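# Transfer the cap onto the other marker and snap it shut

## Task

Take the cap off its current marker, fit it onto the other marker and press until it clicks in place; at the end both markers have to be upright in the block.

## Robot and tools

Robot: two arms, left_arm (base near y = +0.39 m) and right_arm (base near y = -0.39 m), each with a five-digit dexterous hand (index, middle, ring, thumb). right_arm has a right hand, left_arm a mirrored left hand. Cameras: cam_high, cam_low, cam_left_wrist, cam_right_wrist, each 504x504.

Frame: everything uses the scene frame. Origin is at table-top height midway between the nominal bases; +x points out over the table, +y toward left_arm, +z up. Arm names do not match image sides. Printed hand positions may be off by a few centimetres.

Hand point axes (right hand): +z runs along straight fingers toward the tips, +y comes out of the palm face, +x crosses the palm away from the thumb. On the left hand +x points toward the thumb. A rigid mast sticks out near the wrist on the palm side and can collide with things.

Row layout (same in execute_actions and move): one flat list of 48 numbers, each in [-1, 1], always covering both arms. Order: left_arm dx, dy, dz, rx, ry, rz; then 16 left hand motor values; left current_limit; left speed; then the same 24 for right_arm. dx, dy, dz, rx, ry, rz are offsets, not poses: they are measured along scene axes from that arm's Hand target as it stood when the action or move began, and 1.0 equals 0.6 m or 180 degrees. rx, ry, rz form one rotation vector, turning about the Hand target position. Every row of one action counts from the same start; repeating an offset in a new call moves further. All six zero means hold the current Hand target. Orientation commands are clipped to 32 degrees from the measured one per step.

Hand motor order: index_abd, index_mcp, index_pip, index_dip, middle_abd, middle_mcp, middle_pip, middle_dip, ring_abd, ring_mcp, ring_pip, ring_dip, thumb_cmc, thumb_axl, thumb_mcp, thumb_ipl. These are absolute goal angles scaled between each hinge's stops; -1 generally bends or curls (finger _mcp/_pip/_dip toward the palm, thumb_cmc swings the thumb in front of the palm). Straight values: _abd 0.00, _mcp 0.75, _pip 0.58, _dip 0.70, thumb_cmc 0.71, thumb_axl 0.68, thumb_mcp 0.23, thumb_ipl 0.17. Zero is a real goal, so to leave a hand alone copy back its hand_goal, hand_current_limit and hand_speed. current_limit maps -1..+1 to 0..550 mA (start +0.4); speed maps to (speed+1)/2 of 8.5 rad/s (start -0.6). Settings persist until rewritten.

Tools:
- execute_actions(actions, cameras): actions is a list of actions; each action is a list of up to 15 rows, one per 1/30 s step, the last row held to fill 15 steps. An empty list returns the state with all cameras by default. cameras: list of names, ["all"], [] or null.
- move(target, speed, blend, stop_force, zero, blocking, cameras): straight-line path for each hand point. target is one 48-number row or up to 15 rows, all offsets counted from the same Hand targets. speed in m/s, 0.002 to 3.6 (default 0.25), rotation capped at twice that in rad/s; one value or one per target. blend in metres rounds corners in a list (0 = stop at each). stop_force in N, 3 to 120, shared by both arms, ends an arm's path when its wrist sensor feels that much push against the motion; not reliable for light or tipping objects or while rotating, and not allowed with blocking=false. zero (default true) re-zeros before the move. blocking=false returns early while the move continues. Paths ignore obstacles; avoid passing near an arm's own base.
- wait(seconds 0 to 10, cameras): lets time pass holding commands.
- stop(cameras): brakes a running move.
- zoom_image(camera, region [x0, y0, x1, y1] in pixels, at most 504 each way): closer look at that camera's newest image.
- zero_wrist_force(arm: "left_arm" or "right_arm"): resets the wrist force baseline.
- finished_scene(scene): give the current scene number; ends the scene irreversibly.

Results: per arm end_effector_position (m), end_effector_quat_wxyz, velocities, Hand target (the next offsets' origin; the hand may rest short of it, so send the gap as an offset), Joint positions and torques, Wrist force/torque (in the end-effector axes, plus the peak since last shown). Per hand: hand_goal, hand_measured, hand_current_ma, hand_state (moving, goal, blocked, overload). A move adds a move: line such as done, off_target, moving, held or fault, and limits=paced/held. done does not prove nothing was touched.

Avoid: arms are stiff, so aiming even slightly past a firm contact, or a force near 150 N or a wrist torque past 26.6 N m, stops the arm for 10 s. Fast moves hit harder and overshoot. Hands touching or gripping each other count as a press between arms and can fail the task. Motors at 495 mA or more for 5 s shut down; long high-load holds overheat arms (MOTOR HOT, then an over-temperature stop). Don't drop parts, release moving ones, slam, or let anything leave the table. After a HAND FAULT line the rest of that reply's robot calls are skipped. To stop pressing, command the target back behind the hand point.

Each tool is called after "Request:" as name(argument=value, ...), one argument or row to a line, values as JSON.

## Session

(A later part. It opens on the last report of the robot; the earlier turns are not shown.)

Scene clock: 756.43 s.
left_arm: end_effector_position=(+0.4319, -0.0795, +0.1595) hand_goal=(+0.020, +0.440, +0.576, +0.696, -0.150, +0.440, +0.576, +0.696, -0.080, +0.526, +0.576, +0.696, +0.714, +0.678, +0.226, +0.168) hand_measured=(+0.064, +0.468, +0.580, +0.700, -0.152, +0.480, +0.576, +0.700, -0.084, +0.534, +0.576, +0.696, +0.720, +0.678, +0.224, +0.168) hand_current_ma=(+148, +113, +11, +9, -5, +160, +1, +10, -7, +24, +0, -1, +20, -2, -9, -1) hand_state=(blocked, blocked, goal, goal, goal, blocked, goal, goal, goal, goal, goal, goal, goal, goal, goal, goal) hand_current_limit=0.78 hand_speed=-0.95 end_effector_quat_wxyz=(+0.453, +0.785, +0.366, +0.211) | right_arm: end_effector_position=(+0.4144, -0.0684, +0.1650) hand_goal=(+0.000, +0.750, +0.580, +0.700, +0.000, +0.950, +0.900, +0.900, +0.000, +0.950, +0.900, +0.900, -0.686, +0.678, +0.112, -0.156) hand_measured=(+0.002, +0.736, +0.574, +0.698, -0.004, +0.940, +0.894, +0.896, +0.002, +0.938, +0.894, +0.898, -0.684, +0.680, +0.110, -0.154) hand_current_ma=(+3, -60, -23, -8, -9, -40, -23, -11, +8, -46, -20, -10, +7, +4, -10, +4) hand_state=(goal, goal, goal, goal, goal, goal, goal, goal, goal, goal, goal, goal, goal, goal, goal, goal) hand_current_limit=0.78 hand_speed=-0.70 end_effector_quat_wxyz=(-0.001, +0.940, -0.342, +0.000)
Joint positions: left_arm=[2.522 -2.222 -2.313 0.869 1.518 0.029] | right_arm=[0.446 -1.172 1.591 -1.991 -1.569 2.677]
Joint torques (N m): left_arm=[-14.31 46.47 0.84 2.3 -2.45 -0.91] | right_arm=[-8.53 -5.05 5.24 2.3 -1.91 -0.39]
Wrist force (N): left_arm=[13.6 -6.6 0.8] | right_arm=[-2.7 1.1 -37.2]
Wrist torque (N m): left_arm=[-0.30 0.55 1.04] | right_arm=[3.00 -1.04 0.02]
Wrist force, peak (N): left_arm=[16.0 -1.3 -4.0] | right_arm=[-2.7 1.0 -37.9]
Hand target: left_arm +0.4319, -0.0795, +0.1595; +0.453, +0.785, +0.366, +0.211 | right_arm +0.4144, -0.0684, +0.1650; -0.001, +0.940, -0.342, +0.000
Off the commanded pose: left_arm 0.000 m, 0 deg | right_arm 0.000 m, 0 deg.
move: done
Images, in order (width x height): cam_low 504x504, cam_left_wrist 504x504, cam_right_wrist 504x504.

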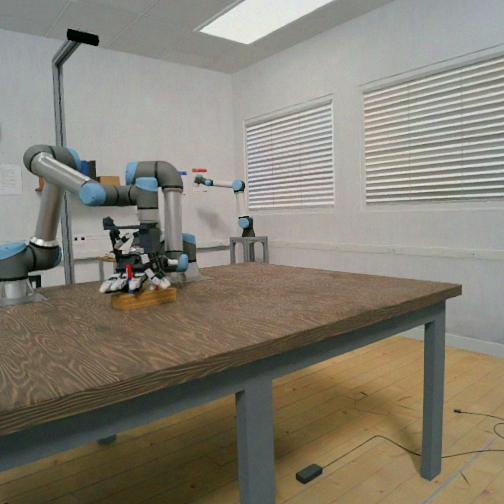

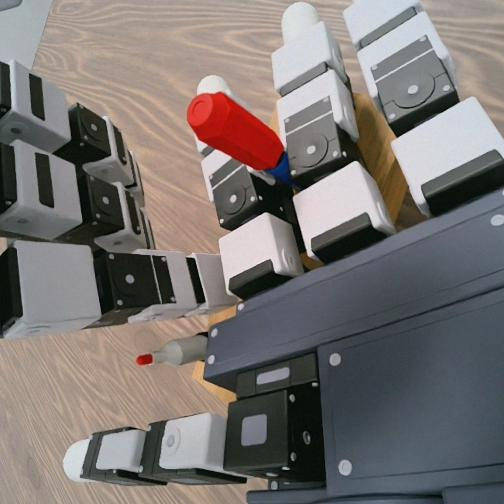

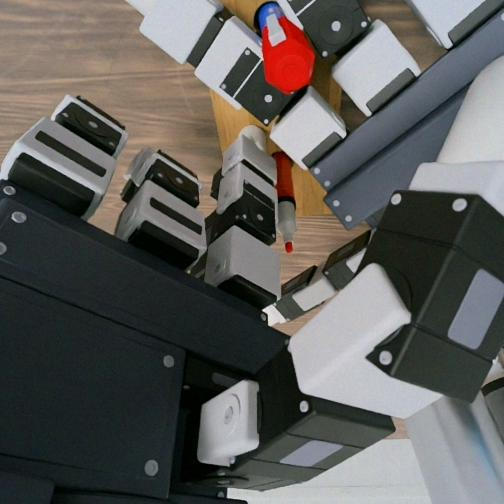

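Request:
move(
  target=[0,0,0.00333,0,0,0,0.02,0.44,0.576,0.696,-0.15,0.44,0.576,0.696,-0.08,0.525,0.576,0.696,0.714,0.678,0.226,0.168,0.78,-0.95,0,0,0,0,0,0,0,0.75,0.58,0.7,0,0.95,0.9,0.9,0,0.95,0.9,0.9,-0.686,0.677,0.112,-0.157,0.78,-0.7],
  speed=0.01,
)

Request:
move(
  target=[0,0,0.00333,0,0,0,0.02,0.44,0.576,0.696,-0.15,0.44,0.576,0.696,-0.08,0.525,0.576,0.696,0.714,0.678,0.226,0.168,0.78,-0.95,0,0,0,0,0,0,0,0.75,0.58,0.7,0,0.95,0.9,0.9,0,0.95,0.9,0.9,-0.686,0.677,0.112,-0.157,0.78,-0.7],
  speed=0.01,
  cameras=["cam_low", "cam_right_wrist", "cam_left_wrist"],
)

Request:
zoom_image(
  camera="cam_left_wrist",
  region=[180, 80, 320, 220],
)

Request:
zoom_image(
  camera="cam_low",
  region=[110, 250, 150, 300],
)

Scene clock: 757.90 s.
left_arm: end_effector_position=(+0.4319, -0.0795, +0.1615) hand_goal=(+0.020, +0.440, +0.576, +0.696, -0.150, +0.440, +0.576, +0.696, -0.080, +0.526, +0.576, +0.696, +0.714, +0.678, +0.226, +0.168) hand_measured=(+0.066, +0.476, +0.580, +0.700, -0.152, +0.502, +0.574, +0.700, -0.084, +0.534, +0.576, +0.696, +0.720, +0.678, +0.224, +0.168) hand_current_ma=(+151, +141, +11, +9, -5, +268, -6, +10, -7, +24, +0, -1, +20, -2, -9, -1) hand_state=(blocked, blocked, goal, goal, goal, blocked, goal, goal, goal, goal, goal, goal, goal, goal, goal, goal) hand_current_limit=0.78 hand_speed=-0.95 end_effector_quat_wxyz=(+0.453, +0.785, +0.366, +0.211) | right_arm: end_effector_position=(+0.4144, -0.0684, +0.1650) hand_goal=(+0.000, +0.750, +0.580, +0.700, +0.000, +0.950, +0.900, +0.900, +0.000, +0.950, +0.900, +0.900, -0.686, +0.678, +0.112, -0.156) hand_measured=(+0.002, +0.736, +0.574, +0.698, -0.004, +0.940, +0.894, +0.896, +0.002, +0.938, +0.894, +0.898, -0.684, +0.680, +0.110, -0.154) hand_current_ma=(+3, -60, -23, -8, -9, -40, -23, -11, +8, -46, -20, -10, +7, +4, -10, +4) hand_state=(goal, goal, goal, goal, goal, goal, goal, goal, goal, goal, goal, goal, goal, goal, goal, goal) hand_current_limit=0.78 hand_speed=-0.70 end_effector_quat_wxyz=(-0.001, +0.940, -0.342, +0.000)
Joint positions: left_arm=[2.522 -2.216 -2.314 0.864 1.518 0.029] | right_arm=[0.446 -1.172 1.591 -1.991 -1.569 2.677]
Joint torques (N m): left_arm=[-10.83 45.9 1.2 3.08 -2.67 -0.8] | right_arm=[-8.99 -4.76 6.12 2.11 -1.87 -0.56]
Wrist force (N): left_arm=[12.1 -9.3 2.2] | right_arm=[-2.6 1.1 -37.2]
Wrist torque (N m): left_arm=[-0.42 0.46 0.97] | right_arm=[3.01 -1.05 0.02]
Wrist force, peak (N): left_arm=[12.5 -9.7 2.7] | right_arm=[-2.8 0.7 -37.7]
Hand target: left_arm +0.4319, -0.0795, +0.1615; +0.453, +0.785, +0.366, +0.211 | right_arm +0.4144, -0.0684, +0.1650; -0.001, +0.940, -0.342, +0.000
Off the commanded pose: left_arm 0.000 m, 0 deg | right_arm 0.000 m, 0 deg.
move: done

Scene clock: 758.63 s.
left_arm: end_effector_position=(+0.4319, -0.0795, +0.1635) hand_goal=(+0.020, +0.440, +0.576, +0.696, -0.150, +0.440, +0.576, +0.696, -0.080, +0.526, +0.576, +0.696, +0.714, +0.678, +0.226, +0.168) hand_measured=(+0.066, +0.476, +0.580, +0.700, -0.152, +0.524, +0.572, +0.700, -0.084, +0.534, +0.576, +0.696, +0.720, +0.678, +0.224, +0.168) hand_current_ma=(+152, +141, +11, +9, -5, +379, -10, +10, -7, +24, +0, -1, +20, -2, -9, -1) hand_state=(blocked, blocked, goal, goal, goal, blocked, goal, goal, goal, goal, goal, goal, goal, goal, goal, goal) hand_current_limit=0.78 hand_speed=-0.95 end_effector_quat_wxyz=(+0.453, +0.785, +0.366, +0.211) | right_arm: end_effector_position=(+0.4144, -0.0684, +0.1650) hand_goal=(+0.000, +0.750, +0.580, +0.700, +0.000, +0.950, +0.900, +0.900, +0.000, +0.950, +0.900, +0.900, -0.686, +0.678, +0.112, -0.156) hand_measured=(+0.002, +0.736, +0.574, +0.698, -0.004, +0.940, +0.894, +0.896, +0.002, +0.938, +0.894, +0.898, -0.684, +0.680, +0.110, -0.154) hand_current_ma=(+3, -60, -23, -8, -9, -40, -23, -11, +8, -46, -20, -10, +7, +4, -10, +4) hand_state=(goal, goal, goal, goal, goal, goal, goal, goal, goal, goal, goal, goal, goal, goal, goal, goal) hand_current_limit=0.78 hand_speed=-0.70 end_effector_quat_wxyz=(-0.001, +0.940, -0.342, +0.000)
Joint positions: left_arm=[2.522 -2.21 -2.314 0.858 1.518 0.029] | right_arm=[0.446 -1.172 1.591 -1.991 -1.569 2.677]
Joint torques (N m): left_arm=[-8.42 48.47 1.99 3.79 -2.71 -0.82] | right_arm=[-8.3 -4.32 4.5 2.11 -1.75 -0.56]
Wrist force (N): left_arm=[11.3 -11.9 3.4] | right_arm=[-2.7 1.1 -37.4]
Wrist torque (N m): left_arm=[-0.48 0.44 0.92] | right_arm=[3.00 -1.05 0.03]
Wrist force, peak (N): left_arm=[11.4 -11.8 3.4] | right_arm=[-2.6 1.0 -37.7]
Hand target: left_arm +0.4319, -0.0795, +0.1635; +0.453, +0.785, +0.366, +0.211 | right_arm +0.4144, -0.0684, +0.1650; -0.001, +0.940, -0.342, +0.000
Off the commanded pose: left_arm 0.000 m, 0 deg | right_arm 0.000 m, 0 deg.
move: done
Images, in order (width x height): cam_low 504x504, cam_left_wrist 504x504, cam_right_wrist 504x504.

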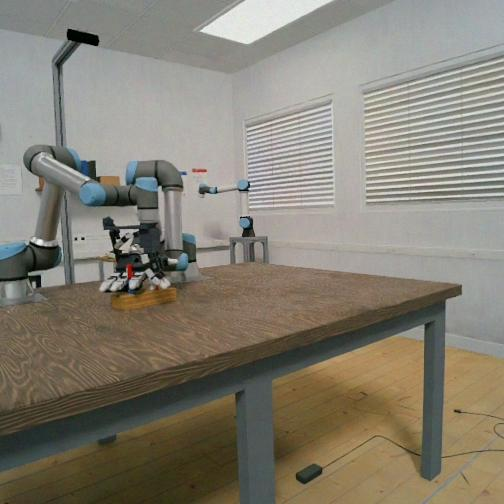

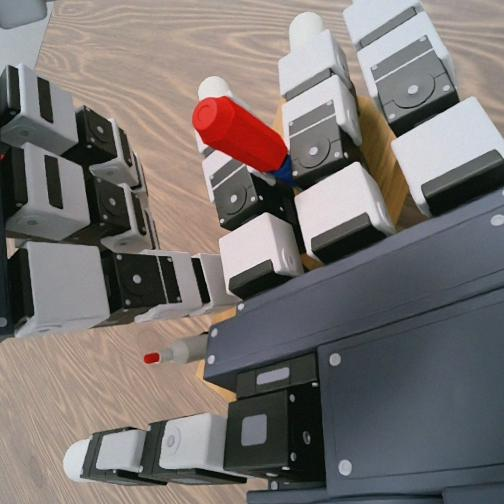

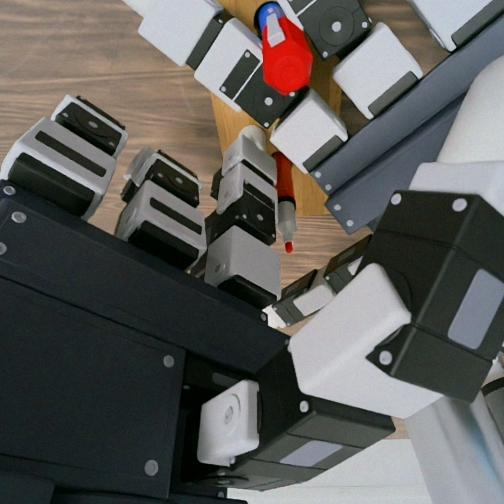

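Scaled by 3.600.

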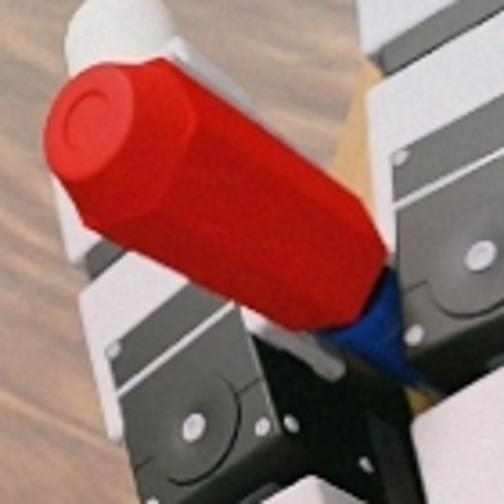

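Scaled by 10.080.

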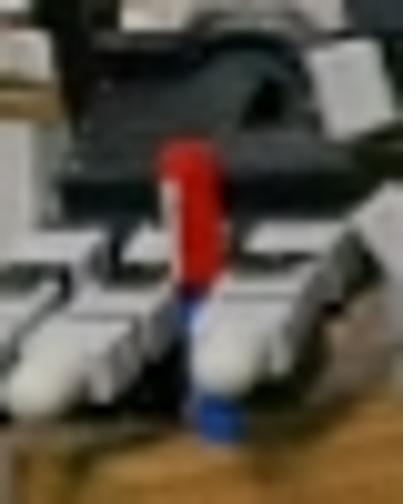

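Request:
execute_actions(
  actions=[
    [[0,0,0,0,0,0,0.02,0.38,0.576,0.696,-0.15,0.44,0.576,0.696,-0.08,0.525,0.576,0.696,0.714,0.678,0.226,0.168,0.78,-0.95,0,0,0,0,0,0,0,0.75,0.58,0.7,0,0.95,0.9,0.9,0,0.95,0.9,0.9,-0.686,0.677,0.112,-0.157,0.78,-0.7]],
  ],
)

Request:
move(
  target=[0,0,0.002,0,0,0,0.02,0.38,0.576,0.696,-0.15,0.44,0.576,0.696,-0.08,0.525,0.576,0.696,0.714,0.678,0.226,0.168,0.78,-0.95,0,0,0,0,0,0,0,0.75,0.58,0.7,0,0.95,0.9,0.9,0,0.95,0.9,0.9,-0.686,0.677,0.112,-0.157,0.78,-0.7],
  speed=0.01,
  cameras=["cam_low", "cam_right_wrist", "cam_left_wrist"],
)

Request:
zoom_image(
  camera="cam_left_wrist",
  region=[180, 80, 320, 220],
)

Request:
zoom_image(
  camera="cam_low",
  region=[110, 250, 150, 300],
)

Scene clock: 760.80 s.
left_arm: end_effector_position=(+0.4319, -0.0795, +0.1635) hand_goal=(+0.020, +0.380, +0.576, +0.696, -0.150, +0.440, +0.576, +0.696, -0.080, +0.526, +0.576, +0.696, +0.714, +0.678, +0.226, +0.168) hand_measured=(+0.066, +0.442, +0.580, +0.700, -0.152, +0.526, +0.572, +0.700, -0.084, +0.534, +0.576, +0.696, +0.720, +0.678, +0.224, +0.168) hand_current_ma=(+152, +270, +11, +9, -5, +382, -10, +10, -7, +24, +0, -1, +20, -2, -9, -1) hand_state=(blocked, blocked, goal, goal, goal, blocked, goal, goal, goal, goal, goal, goal, goal, goal, goal, goal) hand_current_limit=0.78 hand_speed=-0.95 end_effector_quat_wxyz=(+0.453, +0.785, +0.366, +0.211) | right_arm: end_effector_position=(+0.4144, -0.0684, +0.1650) hand_goal=(+0.000, +0.750, +0.580, +0.700, +0.000, +0.950, +0.900, +0.900, +0.000, +0.950, +0.900, +0.900, -0.686, +0.678, +0.112, -0.156) hand_measured=(+0.002, +0.736, +0.574, +0.698, -0.004, +0.940, +0.894, +0.896, +0.002, +0.938, +0.894, +0.898, -0.684, +0.680, +0.110, -0.154) hand_current_ma=(+3, -60, -23, -8, -9, -40, -23, -11, +8, -46, -20, -10, +7, +4, -10, +4) hand_state=(goal, goal, goal, goal, goal, goal, goal, goal, goal, goal, goal, goal, goal, goal, goal, goal) hand_current_limit=0.78 hand_speed=-0.70 end_effector_quat_wxyz=(-0.001, +0.940, -0.342, +0.000)
Joint positions: left_arm=[2.522 -2.21 -2.314 0.858 1.518 0.029] | right_arm=[0.446 -1.172 1.591 -1.991 -1.569 2.677]
Joint torques (N m): left_arm=[-6.45 47.54 2.01 4.32 -2.61 -0.67] | right_arm=[-9.24 -5.19 5.37 2.08 -1.89 -0.45]
Wrist force (N): left_arm=[10.7 -11.4 2.9] | right_arm=[-2.7 0.8 -37.7]
Wrist torque (N m): left_arm=[-0.44 0.39 0.83] | right_arm=[3.00 -1.04 0.01]
Wrist force, peak (N): left_arm=[11.2 -12.3 3.4] | right_arm=[-2.6 0.9 -37.9]
Hand target: left_arm +0.4319, -0.0795, +0.1635; +0.453, +0.785, +0.366, +0.211 | right_arm +0.4144, -0.0684, +0.1650; -0.001, +0.940, -0.342, +0.000
Off the commanded pose: left_arm 0.000 m, 0 deg | right_arm 0.000 m, 0 deg.

Scene clock: 761.50 s.
left_arm: end_effector_position=(+0.4319, -0.0795, +0.1647) hand_goal=(+0.020, +0.380, +0.576, +0.696, -0.150, +0.440, +0.576, +0.696, -0.080, +0.526, +0.576, +0.696, +0.714, +0.678, +0.226, +0.168) hand_measured=(+0.066, +0.442, +0.580, +0.700, -0.152, +0.538, +0.572, +0.700, -0.084, +0.534, +0.576, +0.696, +0.720, +0.678, +0.224, +0.168) hand_current_ma=(+152, +262, +11, +9, -5, +447, -12, +10, -7, +24, +0, -1, +20, -2, -9, -1) hand_state=(blocked, blocked, goal, goal, goal, blocked, goal, goal, goal, goal, goal, goal, goal, goal, goal, goal) hand_current_limit=0.78 hand_speed=-0.95 end_effector_quat_wxyz=(+0.453, +0.785, +0.366, +0.211) | right_arm: end_effector_position=(+0.4144, -0.0684, +0.1650) hand_goal=(+0.000, +0.750, +0.580, +0.700, +0.000, +0.950, +0.900, +0.900, +0.000, +0.950, +0.900, +0.900, -0.686, +0.678, +0.112, -0.156) hand_measured=(+0.002, +0.736, +0.574, +0.698, -0.004, +0.940, +0.894, +0.896, +0.002, +0.938, +0.894, +0.898, -0.684, +0.680, +0.110, -0.154) hand_current_ma=(+3, -60, -23, -8, -9, -40, -23, -11, +8, -46, -20, -10, +7, +4, -10, +4) hand_state=(goal, goal, goal, goal, goal, goal, goal, goal, goal, goal, goal, goal, goal, goal, goal, goal) hand_current_limit=0.78 hand_speed=-0.70 end_effector_quat_wxyz=(-0.001, +0.940, -0.342, +0.000)
Joint positions: left_arm=[2.522 -2.206 -2.315 0.855 1.518 0.029] | right_arm=[0.446 -1.172 1.591 -1.991 -1.569 2.677]
Joint torques (N m): left_arm=[-5.62 49.78 4.03 4.49 -2.56 -0.79] | right_arm=[-8.49 -4.89 4.86 2.21 -1.81 -0.45]
Wrist force (N): left_arm=[10.0 -13.3 4.0] | right_arm=[-2.6 1.0 -37.3]
Wrist torque (N m): left_arm=[-0.48 0.38 0.80] | right_arm=[3.00 -1.06 0.02]
Wrist force, peak (N): left_arm=[10.1 -13.3 4.0] | right_arm=[-2.5 1.0 -37.7]
Hand target: left_arm +0.4319, -0.0795, +0.1647; +0.453, +0.785, +0.366, +0.211 | right_arm +0.4144, -0.0684, +0.1650; -0.001, +0.940, -0.342, +0.000
Off the commanded pose: left_arm 0.000 m, 0 deg | right_arm 0.000 m, 0 deg.
move: done
Images, in order (width x height): cam_low 504x504, cam_left_wrist 504x504, cam_right_wrist 504x504.

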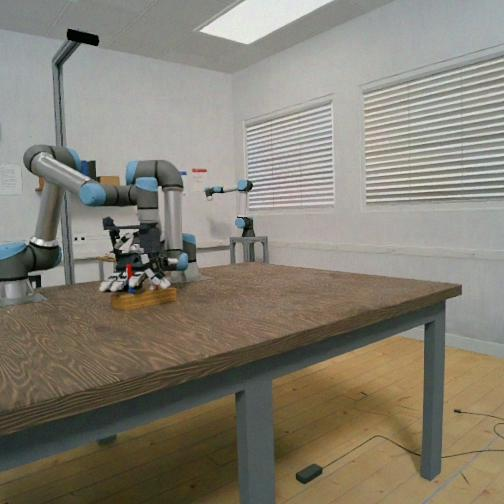

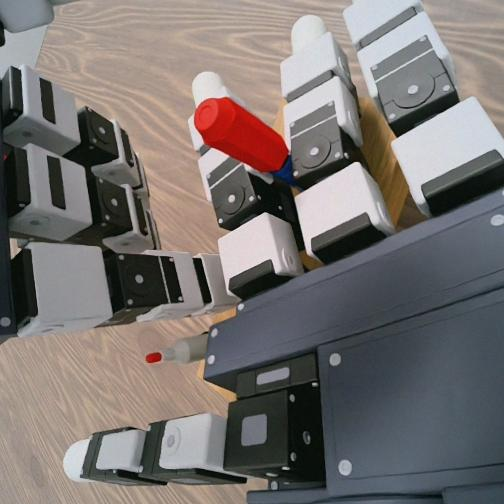

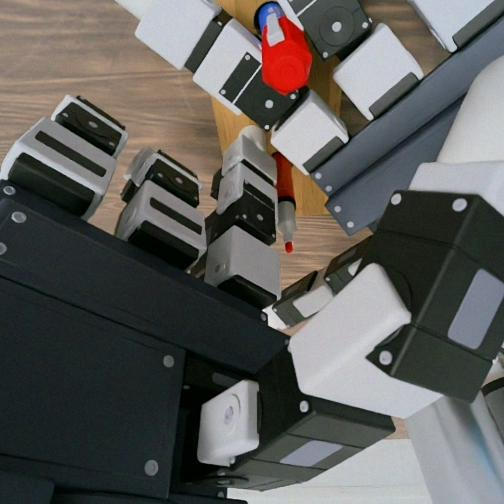

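Scaled by 3.600.

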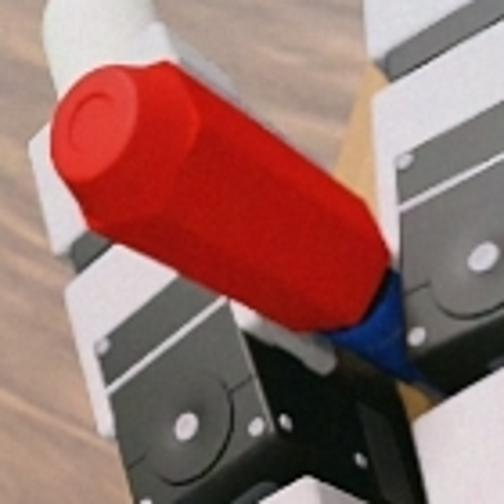

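Scaled by 10.080.

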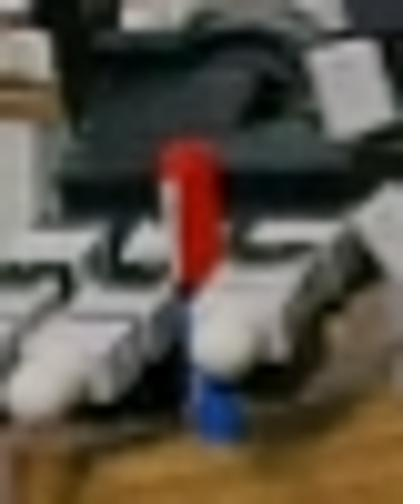

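Request:
execute_actions(
  actions=[
    [[0,0,0,0,0,0,0.02,0.33,0.576,0.696,-0.15,0.44,0.576,0.696,-0.08,0.525,0.576,0.696,0.714,0.678,0.226,0.168,0.78,-0.95,0,0,0,0,0,0,0,0.75,0.58,0.7,0,0.95,0.9,0.9,0,0.95,0.9,0.9,-0.686,0.677,0.112,-0.157,0.78,-0.7]],
  ],
)

Request:
execute_actions(
  actions=[
    [[0,0,0,0,0,0,0.02,0.33,0.576,0.696,-0.15,0.44,0.576,0.696,-0.08,0.525,0.576,0.696,0.714,0.678,0.226,0.168,0.78,-0.95,0,0,0,0,0,0,0,0.75,0.58,0.7,0,0.95,0.9,0.9,0,0.95,0.9,0.9,-0.686,0.677,0.112,-0.157,0.78,-0.7]],
  ],
  cameras=["cam_low", "cam_right_wrist", "cam_left_wrist"],
)

Request:
zoom_image(
  camera="cam_left_wrist",
  region=[180, 80, 320, 220],
)

Request:
zoom_image(
  camera="cam_low",
  region=[110, 250, 150, 300],
)

Scene clock: 763.23 s.
left_arm: end_effector_position=(+0.4319, -0.0795, +0.1647) hand_goal=(+0.020, +0.330, +0.576, +0.696, -0.150, +0.440, +0.576, +0.696, -0.080, +0.526, +0.576, +0.696, +0.714, +0.678, +0.226, +0.168) hand_measured=(+0.066, +0.392, +0.580, +0.700, -0.152, +0.538, +0.572, +0.700, -0.084, +0.534, +0.576, +0.696, +0.720, +0.678, +0.224, +0.168) hand_current_ma=(+152, +264, +11, +9, -5, +449, -12, +10, -7, +24, +0, -1, +20, -2, -9, -1) hand_state=(blocked, blocked, goal, goal, goal, blocked, goal, goal, goal, goal, goal, goal, goal, goal, goal, goal) hand_current_limit=0.78 hand_speed=-0.95 end_effector_quat_wxyz=(+0.453, +0.785, +0.366, +0.211) | right_arm: end_effector_position=(+0.4144, -0.0684, +0.1650) hand_goal=(+0.000, +0.750, +0.580, +0.700, +0.000, +0.950, +0.900, +0.900, +0.000, +0.950, +0.900, +0.900, -0.686, +0.678, +0.112, -0.156) hand_measured=(+0.002, +0.736, +0.574, +0.698, -0.004, +0.940, +0.894, +0.896, +0.002, +0.938, +0.894, +0.898, -0.684, +0.680, +0.110, -0.154) hand_current_ma=(+3, -60, -23, -8, -9, -40, -23, -11, +8, -46, -20, -10, +7, +4, -10, +4) hand_state=(goal, goal, goal, goal, goal, goal, goal, goal, goal, goal, goal, goal, goal, goal, goal, goal) hand_current_limit=0.78 hand_speed=-0.70 end_effector_quat_wxyz=(-0.001, +0.940, -0.342, +0.000)
Joint positions: left_arm=[2.522 -2.206 -2.315 0.855 1.518 0.029] | right_arm=[0.446 -1.172 1.591 -1.991 -1.569 2.677]
Joint torques (N m): left_arm=[-5.69 48.12 2.43 4.61 -2.72 -0.61] | right_arm=[-8.9 -5.1 5.96 2.1 -1.62 -0.49]
Wrist force (N): left_arm=[9.3 -13.2 3.9] | right_arm=[-2.7 0.8 -37.3]
Wrist torque (N m): left_arm=[-0.49 0.34 0.72] | right_arm=[2.97 -1.04 0.01]
Wrist force, peak (N): left_arm=[10.0 -13.7 4.4] | right_arm=[-2.7 1.2 -37.7]
Hand target: left_arm +0.4319, -0.0795, +0.1647; +0.453, +0.785, +0.366, +0.211 | right_arm +0.4144, -0.0684, +0.1650; -0.001, +0.940, -0.342, +0.000
Off the commanded pose: left_arm 0.000 m, 0 deg | right_arm 0.000 m, 0 deg.

Scene clock: 763.93 s.
left_arm: end_effector_position=(+0.4319, -0.0795, +0.1647) hand_goal=(+0.020, +0.330, +0.576, +0.696, -0.150, +0.440, +0.576, +0.696, -0.080, +0.526, +0.576, +0.696, +0.714, +0.678, +0.226, +0.168) hand_measured=(+0.066, +0.392, +0.580, +0.700, -0.152, +0.538, +0.572, +0.700, -0.084, +0.534, +0.576, +0.696, +0.720, +0.678, +0.224, +0.168) hand_current_ma=(+152, +264, +11, +9, -5, +449, -12, +10, -7, +24, +0, -1, +20, -2, -9, -1) hand_state=(blocked, blocked, goal, goal, goal, blocked, goal, goal, goal, goal, goal, goal, goal, goal, goal, goal) hand_current_limit=0.78 hand_speed=-0.95 end_effector_quat_wxyz=(+0.453, +0.785, +0.366, +0.211) | right_arm: end_effector_position=(+0.4144, -0.0684, +0.1650) hand_goal=(+0.000, +0.750, +0.580, +0.700, +0.000, +0.950, +0.900, +0.900, +0.000, +0.950, +0.900, +0.900, -0.686, +0.678, +0.112, -0.156) hand_measured=(+0.002, +0.736, +0.574, +0.698, -0.004, +0.940, +0.894, +0.896, +0.002, +0.938, +0.894, +0.898, -0.684, +0.680, +0.110, -0.154) hand_current_ma=(+3, -60, -23, -8, -9, -40, -23, -11, +8, -46, -20, -10, +7, +4, -10, +4) hand_state=(goal, goal, goal, goal, goal, goal, goal, goal, goal, goal, goal, goal, goal, goal, goal, goal) hand_current_limit=0.78 hand_speed=-0.70 end_effector_quat_wxyz=(-0.001, +0.940, -0.342, +0.000)
Joint positions: left_arm=[2.522 -2.206 -2.315 0.855 1.518 0.029] | right_arm=[0.446 -1.172 1.591 -1.991 -1.569 2.677]
Joint torques (N m): left_arm=[-5.26 47.69 2.9 4.71 -2.52 -0.36] | right_arm=[-8.75 -5.34 5.49 2.21 -1.73 -0.33]
Wrist force (N): left_arm=[9.4 -13.0 3.9] | right_arm=[-2.6 1.3 -37.2]
Wrist torque (N m): left_arm=[-0.47 0.33 0.73] | right_arm=[3.03 -1.06 0.03]
Wrist force, peak (N): left_arm=[9.5 -13.3 3.9] | right_arm=[-2.6 1.0 -37.8]
Hand target: left_arm +0.4319, -0.0795, +0.1647; +0.453, +0.785, +0.366, +0.211 | right_arm +0.4144, -0.0684, +0.1650; -0.001, +0.940, -0.342, +0.000
Off the commanded pose: left_arm 0.000 m, 0 deg | right_arm 0.000 m, 0 deg.
Images, in order (width x height): cam_low 504x504, cam_left_wrist 504x504, cam_right_wrist 504x504.

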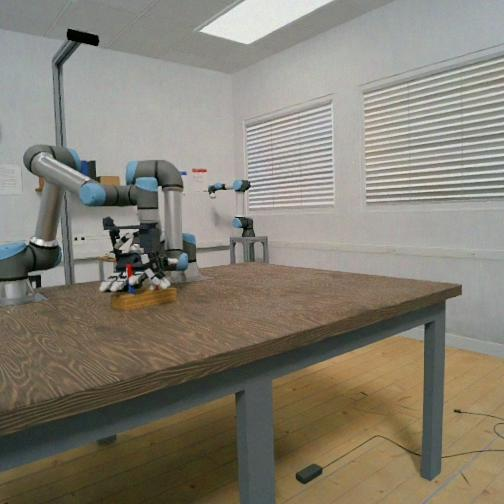

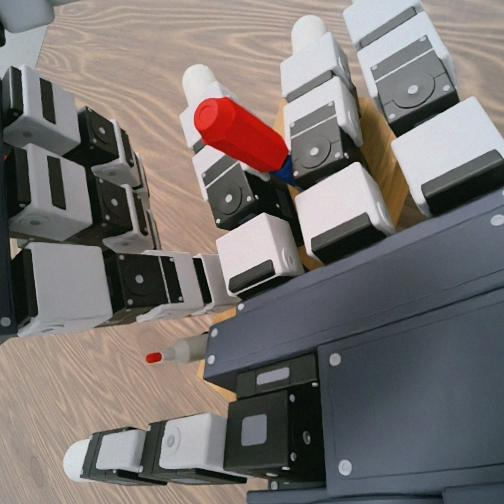

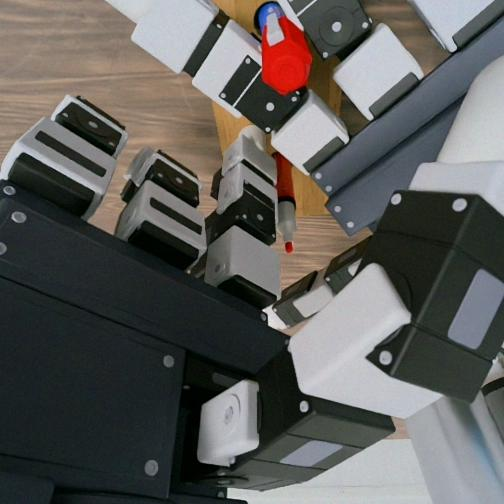

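Scaled by 3.600.

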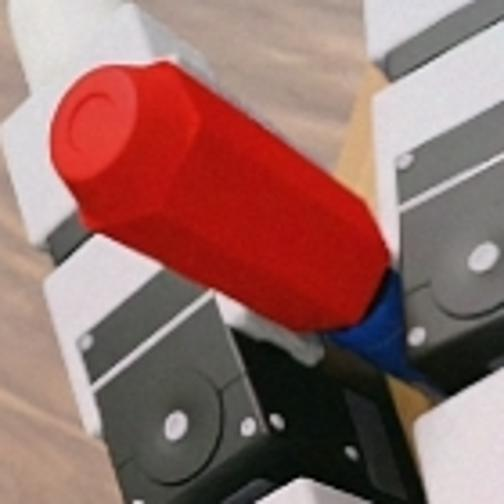

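Scaled by 10.080.

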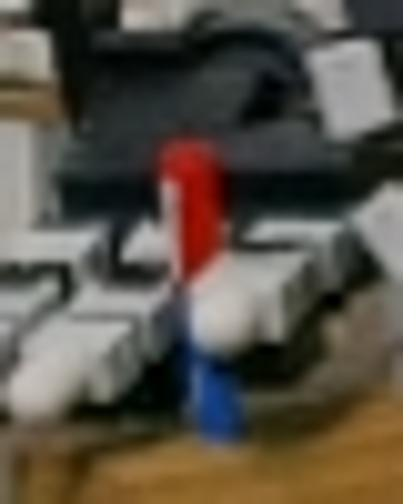

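Request:
execute_actions(
  actions=[
    [[0,0,0,0,0,0,0.02,0.40,0.576,0.696,-0.15,0.44,0.8,0.95,-0.08,0.525,0.576,0.696,0.714,0.678,0.226,0.168,0.78,-0.95,0,0,0,0,0,0,0,0.75,0.58,0.7,0,0.95,0.9,0.9,0,0.95,0.9,0.9,-0.686,0.677,0.112,-0.157,0.78,-0.7]],
  ],
)

Request:
execute_actions(
  actions=[
    [[0,0,0,0,0,0,0.02,0.40,0.576,0.696,-0.15,0.44,0.95,0.95,-0.08,0.525,0.576,0.696,0.714,0.678,0.226,0.168,0.78,-0.95,0,0,0,0,0,0,0,0.75,0.58,0.7,0,0.95,0.9,0.9,0,0.95,0.9,0.9,-0.686,0.677,0.112,-0.157,0.78,-0.7]],
  ],
  cameras=["cam_low", "cam_right_wrist", "cam_left_wrist"],
)

Request:
zoom_image(
  camera="cam_left_wrist",
  region=[180, 0, 380, 200],
)

Request:
zoom_image(
  camera="cam_low",
  region=[90, 240, 170, 310],
)

Scene clock: 767.20 s.
left_arm: end_effector_position=(+0.4319, -0.0795, +0.1647) hand_goal=(+0.020, +0.400, +0.576, +0.696, -0.150, +0.440, +0.800, +0.950, -0.080, +0.526, +0.576, +0.696, +0.714, +0.678, +0.226, +0.168) hand_measured=(+0.066, +0.396, +0.580, +0.700, -0.152, +0.542, +0.782, +0.928, -0.084, +0.534, +0.576, +0.696, +0.720, +0.678, +0.224, +0.168) hand_current_ma=(+152, -12, +11, +9, -3, +463, -64, -81, -7, +24, +0, -1, +20, -2, -9, -1) hand_state=(blocked, goal, goal, goal, goal, blocked, goal, blocked, goal, goal, goal, goal, goal, goal, goal, goal) hand_current_limit=0.78 hand_speed=-0.95 end_effector_quat_wxyz=(+0.453, +0.785, +0.366, +0.211) | right_arm: end_effector_position=(+0.4144, -0.0684, +0.1650) hand_goal=(+0.000, +0.750, +0.580, +0.700, +0.000, +0.950, +0.900, +0.900, +0.000, +0.950, +0.900, +0.900, -0.686, +0.678, +0.112, -0.156) hand_measured=(+0.002, +0.736, +0.574, +0.698, -0.004, +0.940, +0.894, +0.896, +0.002, +0.938, +0.894, +0.898, -0.684, +0.680, +0.110, -0.154) hand_current_ma=(+3, -60, -23, -8, -9, -40, -23, -11, +8, -46, -20, -10, +7, +4, -10, +4) hand_state=(goal, goal, goal, goal, goal, goal, goal, goal, goal, goal, goal, goal, goal, goal, goal, goal) hand_current_limit=0.78 hand_speed=-0.70 end_effector_quat_wxyz=(-0.001, +0.940, -0.342, +0.000)
Joint positions: left_arm=[2.522 -2.206 -2.315 0.855 1.518 0.029] | right_arm=[0.446 -1.172 1.591 -1.991 -1.569 2.677]
Joint torques (N m): left_arm=[-4.83 45.05 3.64 5.65 -2.64 -0.25] | right_arm=[-9.3 -6.17 4.96 2.08 -1.89 -0.49]
Wrist force (N): left_arm=[9.1 -9.9 3.7] | right_arm=[-2.7 1.0 -37.5]
Wrist torque (N m): left_arm=[-0.60 0.34 0.69] | right_arm=[3.02 -1.04 0.01]
Wrist force, peak (N): left_arm=[9.7 -13.4 3.6] | right_arm=[-3.0 1.2 -37.8]
Hand target: left_arm +0.4319, -0.0795, +0.1647; +0.453, +0.785, +0.366, +0.211 | right_arm +0.4144, -0.0684, +0.1650; -0.001, +0.940, -0.342, +0.000
Off the commanded pose: left_arm 0.000 m, 0 deg | right_arm 0.000 m, 0 deg.

Scene clock: 767.97 s.
left_arm: end_effector_position=(+0.4319, -0.0795, +0.1647) hand_goal=(+0.020, +0.400, +0.576, +0.696, -0.150, +0.440, +0.950, +0.950, -0.080, +0.526, +0.576, +0.696, +0.714, +0.678, +0.226, +0.168) hand_measured=(+0.066, +0.396, +0.580, +0.700, -0.152, +0.540, +0.796, +0.924, -0.084, +0.534, +0.576, +0.696, +0.720, +0.678, +0.224, +0.168) hand_current_ma=(+152, -12, +11, +9, -3, +459, -489, -92, -7, +24, +0, -1, +20, -2, -9, -1) hand_state=(blocked, goal, goal, goal, goal, blocked, blocked, blocked, goal, goal, goal, goal, goal, goal, goal, goal) hand_current_limit=0.78 hand_speed=-0.95 end_effector_quat_wxyz=(+0.453, +0.785, +0.366, +0.211) | right_arm: end_effector_position=(+0.4144, -0.0684, +0.1650) hand_goal=(+0.000, +0.750, +0.580, +0.700, +0.000, +0.950, +0.900, +0.900, +0.000, +0.950, +0.900, +0.900, -0.686, +0.678, +0.112, -0.156) hand_measured=(+0.002, +0.736, +0.574, +0.698, -0.004, +0.940, +0.894, +0.896, +0.002, +0.938, +0.894, +0.898, -0.684, +0.680, +0.110, -0.154) hand_current_ma=(+3, -60, -23, -8, -9, -40, -23, -11, +8, -46, -20, -10, +7, +4, -10, +4) hand_state=(goal, goal, goal, goal, goal, goal, goal, goal, goal, goal, goal, goal, goal, goal, goal, goal) hand_current_limit=0.78 hand_speed=-0.70 end_effector_quat_wxyz=(-0.001, +0.940, -0.342, +0.000)
Joint positions: left_arm=[2.522 -2.206 -2.315 0.855 1.518 0.029] | right_arm=[0.446 -1.172 1.591 -1.991 -1.569 2.677]
Joint torques (N m): left_arm=[-5.12 44.69 4.57 5.96 -2.57 -0.25] | right_arm=[-8.72 -5.71 4.33 2.02 -1.72 -0.42]
Wrist force (N): left_arm=[8.6 -7.8 5.8] | right_arm=[-2.6 1.0 -37.3]
Wrist torque (N m): left_arm=[-0.89 0.41 0.58] | right_arm=[2.99 -1.05 0.02]
Wrist force, peak (N): left_arm=[9.1 -9.9 3.9] | right_arm=[-2.7 1.0 -37.8]
Hand target: left_arm +0.4319, -0.0795, +0.1647; +0.453, +0.785, +0.366, +0.211 | right_arm +0.4144, -0.0684, +0.1650; -0.001, +0.940, -0.342, +0.000
Off the commanded pose: left_arm 0.000 m, 0 deg | right_arm 0.000 m, 0 deg.
Images, in order (width x height): cam_low 504x504, cam_left_wrist 504x504, cam_right_wrist 504x504.

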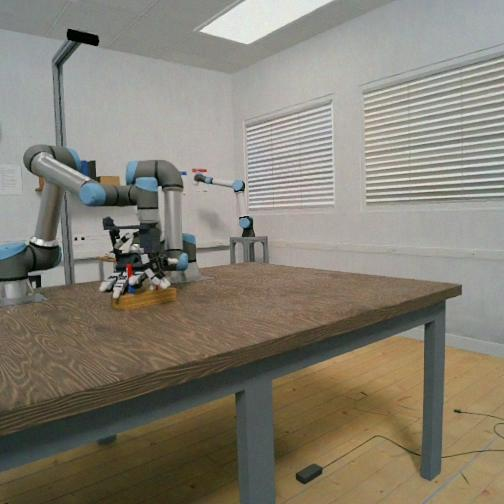

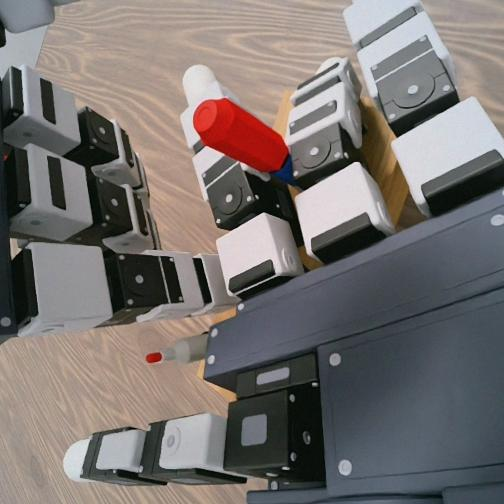

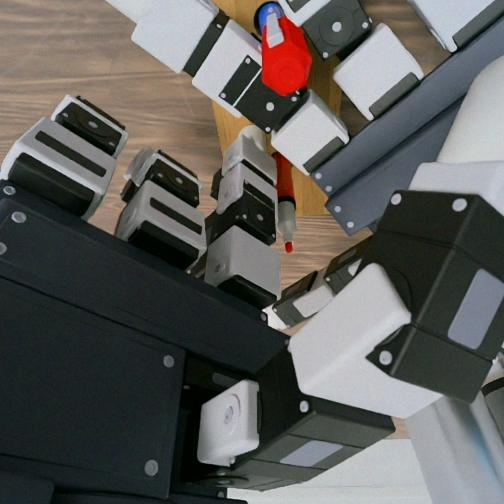

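Scaled by 2.520.

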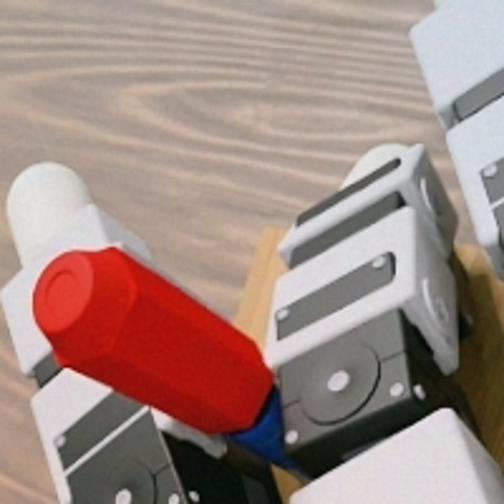

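Scaled by 6.300.

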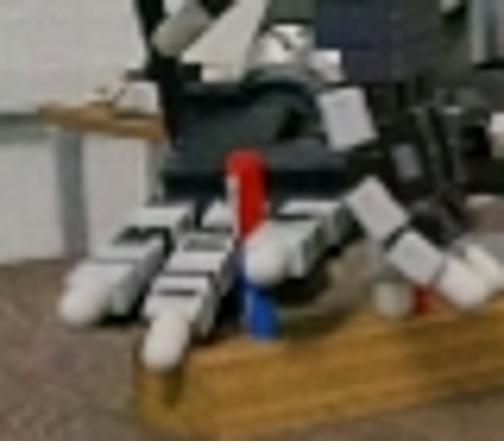

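Request:
execute_actions(
  actions=[],
)

Request:
zoom_image(
  camera="cam_low",
  region=[90, 240, 170, 310],
)

Request:
zoom_image(
  camera="cam_left_wrist",
  region=[180, 0, 380, 200],
)

Scene clock: 771.80 s.
left_arm: end_effector_position=(+0.4319, -0.0795, +0.1647) hand_goal=(+0.020, +0.400, +0.576, +0.696, -0.150, +0.440, +0.950, +0.950, -0.080, +0.526, +0.576, +0.696, +0.714, +0.678, +0.226, +0.168) hand_measured=(+0.066, +0.396, +0.580, +0.700, -0.152, +0.540, +0.796, +0.924, -0.084, +0.534, +0.576, +0.696, +0.720, +0.678, +0.224, +0.168) hand_current_ma=(+152, -12, +11, +9, -3, +459, -489, -92, -7, +24, +0, -1, +20, -2, -9, -1) hand_state=(blocked, goal, goal, goal, goal, blocked, blocked, blocked, goal, goal, goal, goal, goal, goal, goal, goal) hand_current_limit=0.78 hand_speed=-0.95 end_effector_quat_wxyz=(+0.453, +0.785, +0.366, +0.211) | right_arm: end_effector_position=(+0.4144, -0.0684, +0.1650) hand_goal=(+0.000, +0.750, +0.580, +0.700, +0.000, +0.950, +0.900, +0.900, +0.000, +0.950, +0.900, +0.900, -0.686, +0.678, +0.112, -0.156) hand_measured=(+0.002, +0.736, +0.574, +0.698, -0.004, +0.940, +0.894, +0.896, +0.002, +0.938, +0.894, +0.898, -0.684, +0.680, +0.110, -0.154) hand_current_ma=(+3, -60, -23, -8, -9, -40, -23, -11, +8, -46, -20, -10, +7, +4, -10, +4) hand_state=(goal, goal, goal, goal, goal, goal, goal, goal, goal, goal, goal, goal, goal, goal, goal, goal) hand_current_limit=0.78 hand_speed=-0.70 end_effector_quat_wxyz=(-0.001, +0.940, -0.342, +0.000)
Joint positions: left_arm=[2.522 -2.206 -2.315 0.855 1.518 0.029] | right_arm=[0.446 -1.172 1.591 -1.991 -1.569 2.677]
Joint velocities: within noise
Joint torques (N m): left_arm=[-4.53 42.75 5.52 6.6 -2.52 -0.18] | right_arm=[-9.16 -5.48 5.31 1.94 -1.87 -0.55]
Wrist force (N): left_arm=[8.9 -8.0 5.8] | right_arm=[-2.9 1.0 -37.1]
Wrist torque (N m): left_arm=[-0.92 0.37 0.61] | right_arm=[2.99 -1.02 0.00]
Wrist force, peak (N): left_arm=[9.2 -8.0 5.8] | right_arm=[-2.6 0.9 -37.8]
Hand target: left_arm +0.4319, -0.0795, +0.1647; +0.453, +0.785, +0.366, +0.211 | right_arm +0.4144, -0.0684, +0.1650; -0.001, +0.940, -0.342, +0.000
Off the commanded pose: left_arm 0.000 m, 0 deg | right_arm 0.000 m, 0 deg.

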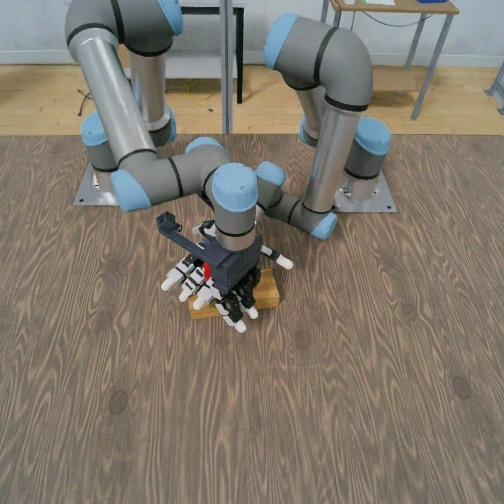

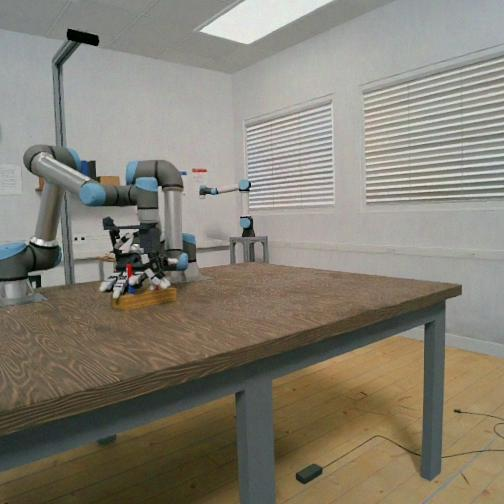

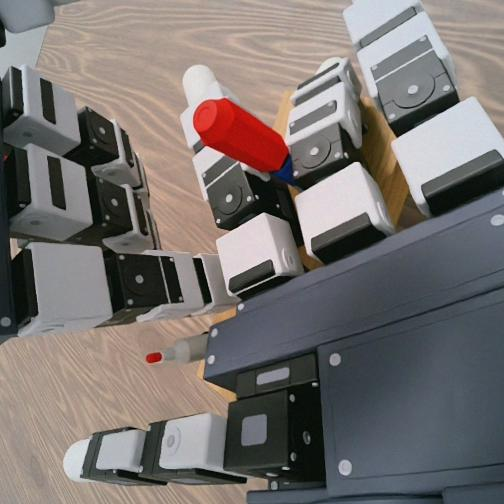

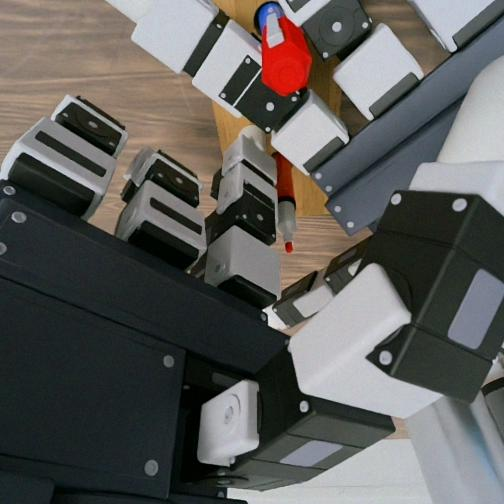

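Scaled by 6.300.

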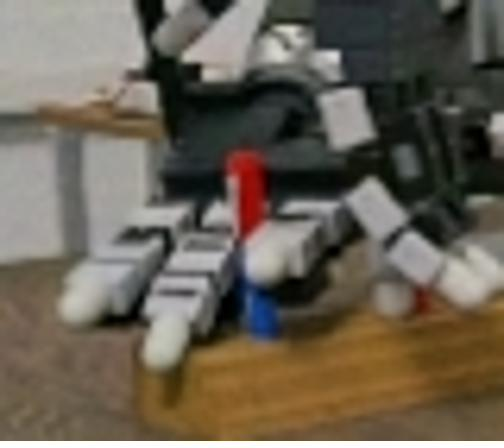

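Scaled by 2.520.

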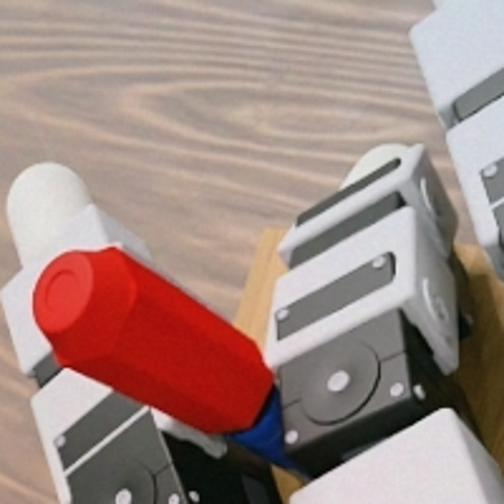

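Request:
execute_actions(
  actions=[
    [[0,0,0,0,0,0,0.02,0.4,0.576,0.696,-0.15,0.44,0.576,0.696,-0.08,0.525,0.576,0.696,0.714,0.678,0.226,0.168,0.78,-0.9,0,0,0,0,0,0,0,0.75,0.58,0.7,0,0.95,0.9,0.9,0,0.95,0.9,0.9,-0.686,0.677,0.112,-0.157,0.78,-0.7]],
    [[0,0,0,0,0,0,0.02,0.4,0.576,0.696,-0.15,0.44,0.576,0.696,-0.08,0.525,0.576,0.696,0.714,0.678,0.226,0.168,0.78,-0.9,0,0,0,0,0,0,0,0.75,0.58,0.7,0,0.95,0.9,0.9,0,0.95,0.9,0.9,-0.686,0.677,0.112,-0.157,0.78,-0.7]],
  ],
)

Request:
move(
  target=[
    [0,0,-0.012,0,0,0,0.02,0.4,0.576,0.696,-0.15,0.44,0.576,0.696,-0.08,0.525,0.576,0.696,0.714,0.678,0.226,0.168,0.78,-0.9,0,0,0,0,0,0,0,0.75,0.58,0.7,0,0.95,0.9,0.9,0,0.95,0.9,0.9,-0.686,0.677,0.112,-0.157,0.78,-0.7],
    [0.006,0.007,-0.012,0,0,0,0.13,0.44,0.576,0.696,-0.12,0.44,0.576,0.696,-0.05,0.525,0.576,0.696,0.714,0.678,0.226,0.168,0.78,-0.9,0,0,0,0,0,0,0,0.75,0.58,0.7,0,0.95,0.9,0.9,0,0.95,0.9,0.9,-0.686,0.677,0.112,-0.157,0.78,-0.7],
  ],
  speed=0.02,
  cameras=["cam_left_wrist", "cam_low"],
)

Request:
zoom_image(
  camera="cam_low",
  region=[90, 240, 170, 310],
)

Request:
zoom_image(
  camera="cam_left_wrist",
  region=[180, 0, 380, 200],
)

Scene clock: 787.47 s.
left_arm: end_effector_position=(+0.4319, -0.0795, +0.1647) hand_goal=(+0.020, +0.400, +0.576, +0.696, -0.150, +0.440, +0.576, +0.696, -0.080, +0.526, +0.576, +0.696, +0.714, +0.678, +0.226, +0.168) hand_measured=(+0.066, +0.398, +0.580, +0.700, -0.160, +0.540, +0.584, +0.700, -0.084, +0.534, +0.576, +0.696, +0.720, +0.678, +0.224, +0.168) hand_current_ma=(+152, -6, +11, +9, -25, +459, +27, +10, -7, +24, +0, -1, +20, -2, -9, -1) hand_state=(blocked, goal, goal, goal, goal, blocked, goal, goal, goal, goal, goal, goal, goal, goal, goal, goal) hand_current_limit=0.78 hand_speed=-0.90 end_effector_quat_wxyz=(+0.453, +0.785, +0.366, +0.211) | right_arm: end_effector_position=(+0.4144, -0.0684, +0.1650) hand_goal=(+0.000, +0.750, +0.580, +0.700, +0.000, +0.950, +0.900, +0.900, +0.000, +0.950, +0.900, +0.900, -0.686, +0.678, +0.112, -0.156) hand_measured=(+0.002, +0.736, +0.574, +0.698, -0.004, +0.940, +0.894, +0.896, +0.002, +0.938, +0.894, +0.898, -0.684, +0.680, +0.110, -0.154) hand_current_ma=(+3, -60, -23, -8, -9, -40, -23, -11, +8, -46, -20, -10, +7, +4, -10, +4) hand_state=(goal, goal, goal, goal, goal, goal, goal, goal, goal, goal, goal, goal, goal, goal, goal, goal) hand_current_limit=0.78 hand_speed=-0.70 end_effector_quat_wxyz=(-0.001, +0.940, -0.342, +0.000)
Joint positions: left_arm=[2.522 -2.206 -2.315 0.855 1.518 0.029] | right_arm=[0.446 -1.172 1.591 -1.991 -1.569 2.677]
Joint torques (N m): left_arm=[-5.03 39.27 5.48 6.33 -2.51 0.27] | right_arm=[-9.04 -6.22 5.01 2.11 -1.73 -0.3]
Wrist force (N): left_arm=[8.4 -5.3 2.1] | right_arm=[-2.6 1.0 -37.4]
Wrist torque (N m): left_arm=[-0.42 0.32 0.65] | right_arm=[3.00 -1.06 0.02]
Wrist force, peak (N): left_arm=[8.9 -8.3 5.7] | right_arm=[-2.5 0.8 -37.8]
Hand target: left_arm +0.4319, -0.0795, +0.1647; +0.453, +0.785, +0.366, +0.211 | right_arm +0.4144, -0.0684, +0.1650; -0.001, +0.940, -0.342, +0.000
Off the commanded pose: left_arm 0.000 m, 0 deg | right_arm 0.000 m, 0 deg.

Scene clock: 789.27 s.
left_arm: end_effector_position=(+0.4355, -0.0753, +0.1575) hand_goal=(+0.130, +0.440, +0.576, +0.696, -0.120, +0.440, +0.576, +0.696, -0.050, +0.526, +0.576, +0.696, +0.714, +0.678, +0.226, +0.168) hand_measured=(+0.126, +0.448, +0.580, +0.700, -0.124, +0.456, +0.580, +0.700, -0.054, +0.534, +0.576, +0.696, +0.720, +0.678, +0.224, +0.168) hand_current_ma=(-8, +25, +11, +9, -8, +61, +14, +10, -8, +24, +0, -1, +20, -2, -9, -1) hand_state=(goal, goal, goal, goal, goal, goal, goal, goal, goal, goal, goal, goal, goal, goal, goal, goal) hand_current_limit=0.78 hand_speed=-0.90 end_effector_quat_wxyz=(+0.453, +0.785, +0.366, +0.211) | right_arm: end_effector_position=(+0.4144, -0.0684, +0.1650) hand_goal=(+0.000, +0.750, +0.580, +0.700, +0.000, +0.950, +0.900, +0.900, +0.000, +0.950, +0.900, +0.900, -0.686, +0.678, +0.112, -0.156) hand_measured=(+0.002, +0.736, +0.574, +0.698, -0.004, +0.940, +0.894, +0.896, +0.002, +0.938, +0.894, +0.898, -0.684, +0.680, +0.110, -0.154) hand_current_ma=(+3, -60, -23, -8, -9, -40, -23, -11, +8, -46, -20, -10, +7, +4, -10, +4) hand_state=(goal, goal, goal, goal, goal, goal, goal, goal, goal, goal, goal, goal, goal, goal, goal, goal) hand_current_limit=0.78 hand_speed=-0.70 end_effector_quat_wxyz=(-0.001, +0.940, -0.342, +0.000)
Joint positions: left_arm=[2.537 -2.228 -2.316 0.877 1.506 0.037] | right_arm=[0.446 -1.172 1.591 -1.991 -1.569 2.677]
Joint torques (N m): left_arm=[7.27 41.55 -3.13 5.02 -1.82 1.37] | right_arm=[-9.62 -6.05 3.41 1.94 -1.73 -0.46]
Wrist force (N): left_arm=[-0.3 0.8 -0.2] | right_arm=[-2.5 1.2 -37.4]
Wrist torque (N m): left_arm=[-0.24 -0.02 -0.02] | right_arm=[3.02 -1.07 0.04]
Wrist force, peak (N): left_arm=[10.9 2.7 -1.9] | right_arm=[-2.4 1.0 -37.8]
Hand target: left_arm +0.4355, -0.0753, +0.1575; +0.453, +0.785, +0.366, +0.211 | right_arm +0.4144, -0.0684, +0.1650; -0.001, +0.940, -0.342, +0.000
Off the commanded pose: left_arm 0.000 m, 0 deg | right_arm 0.000 m, 0 deg.
move: done
Images, in order (width x height): cam_low 504x504, cam_left_wrist 504x504.

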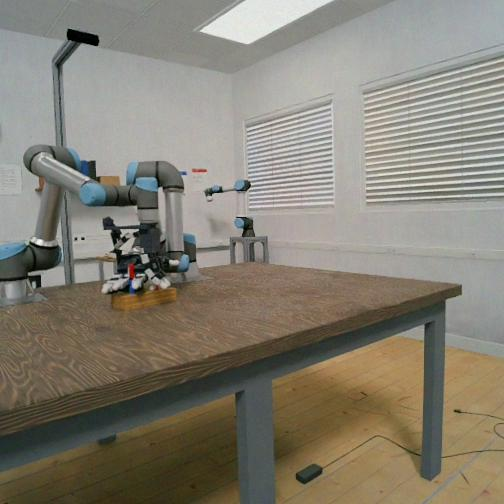

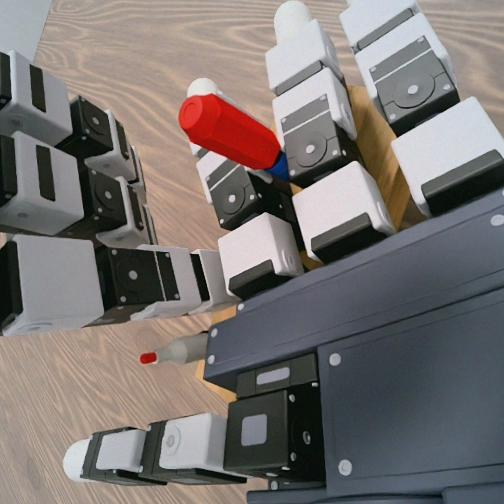

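Scaled by 6.300.

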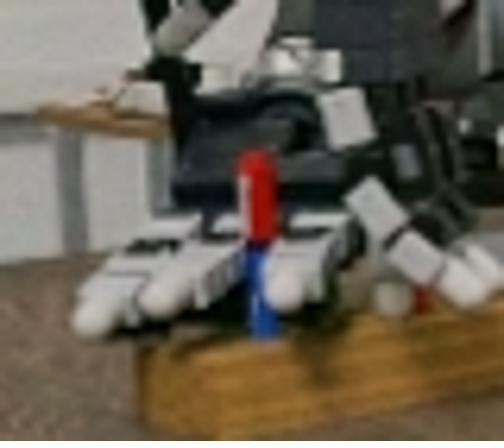

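Scaled by 2.520.

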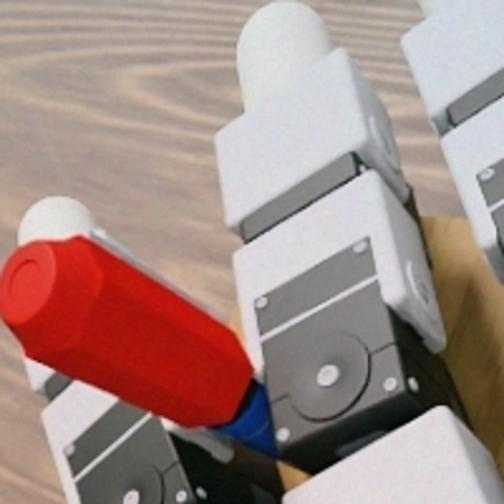

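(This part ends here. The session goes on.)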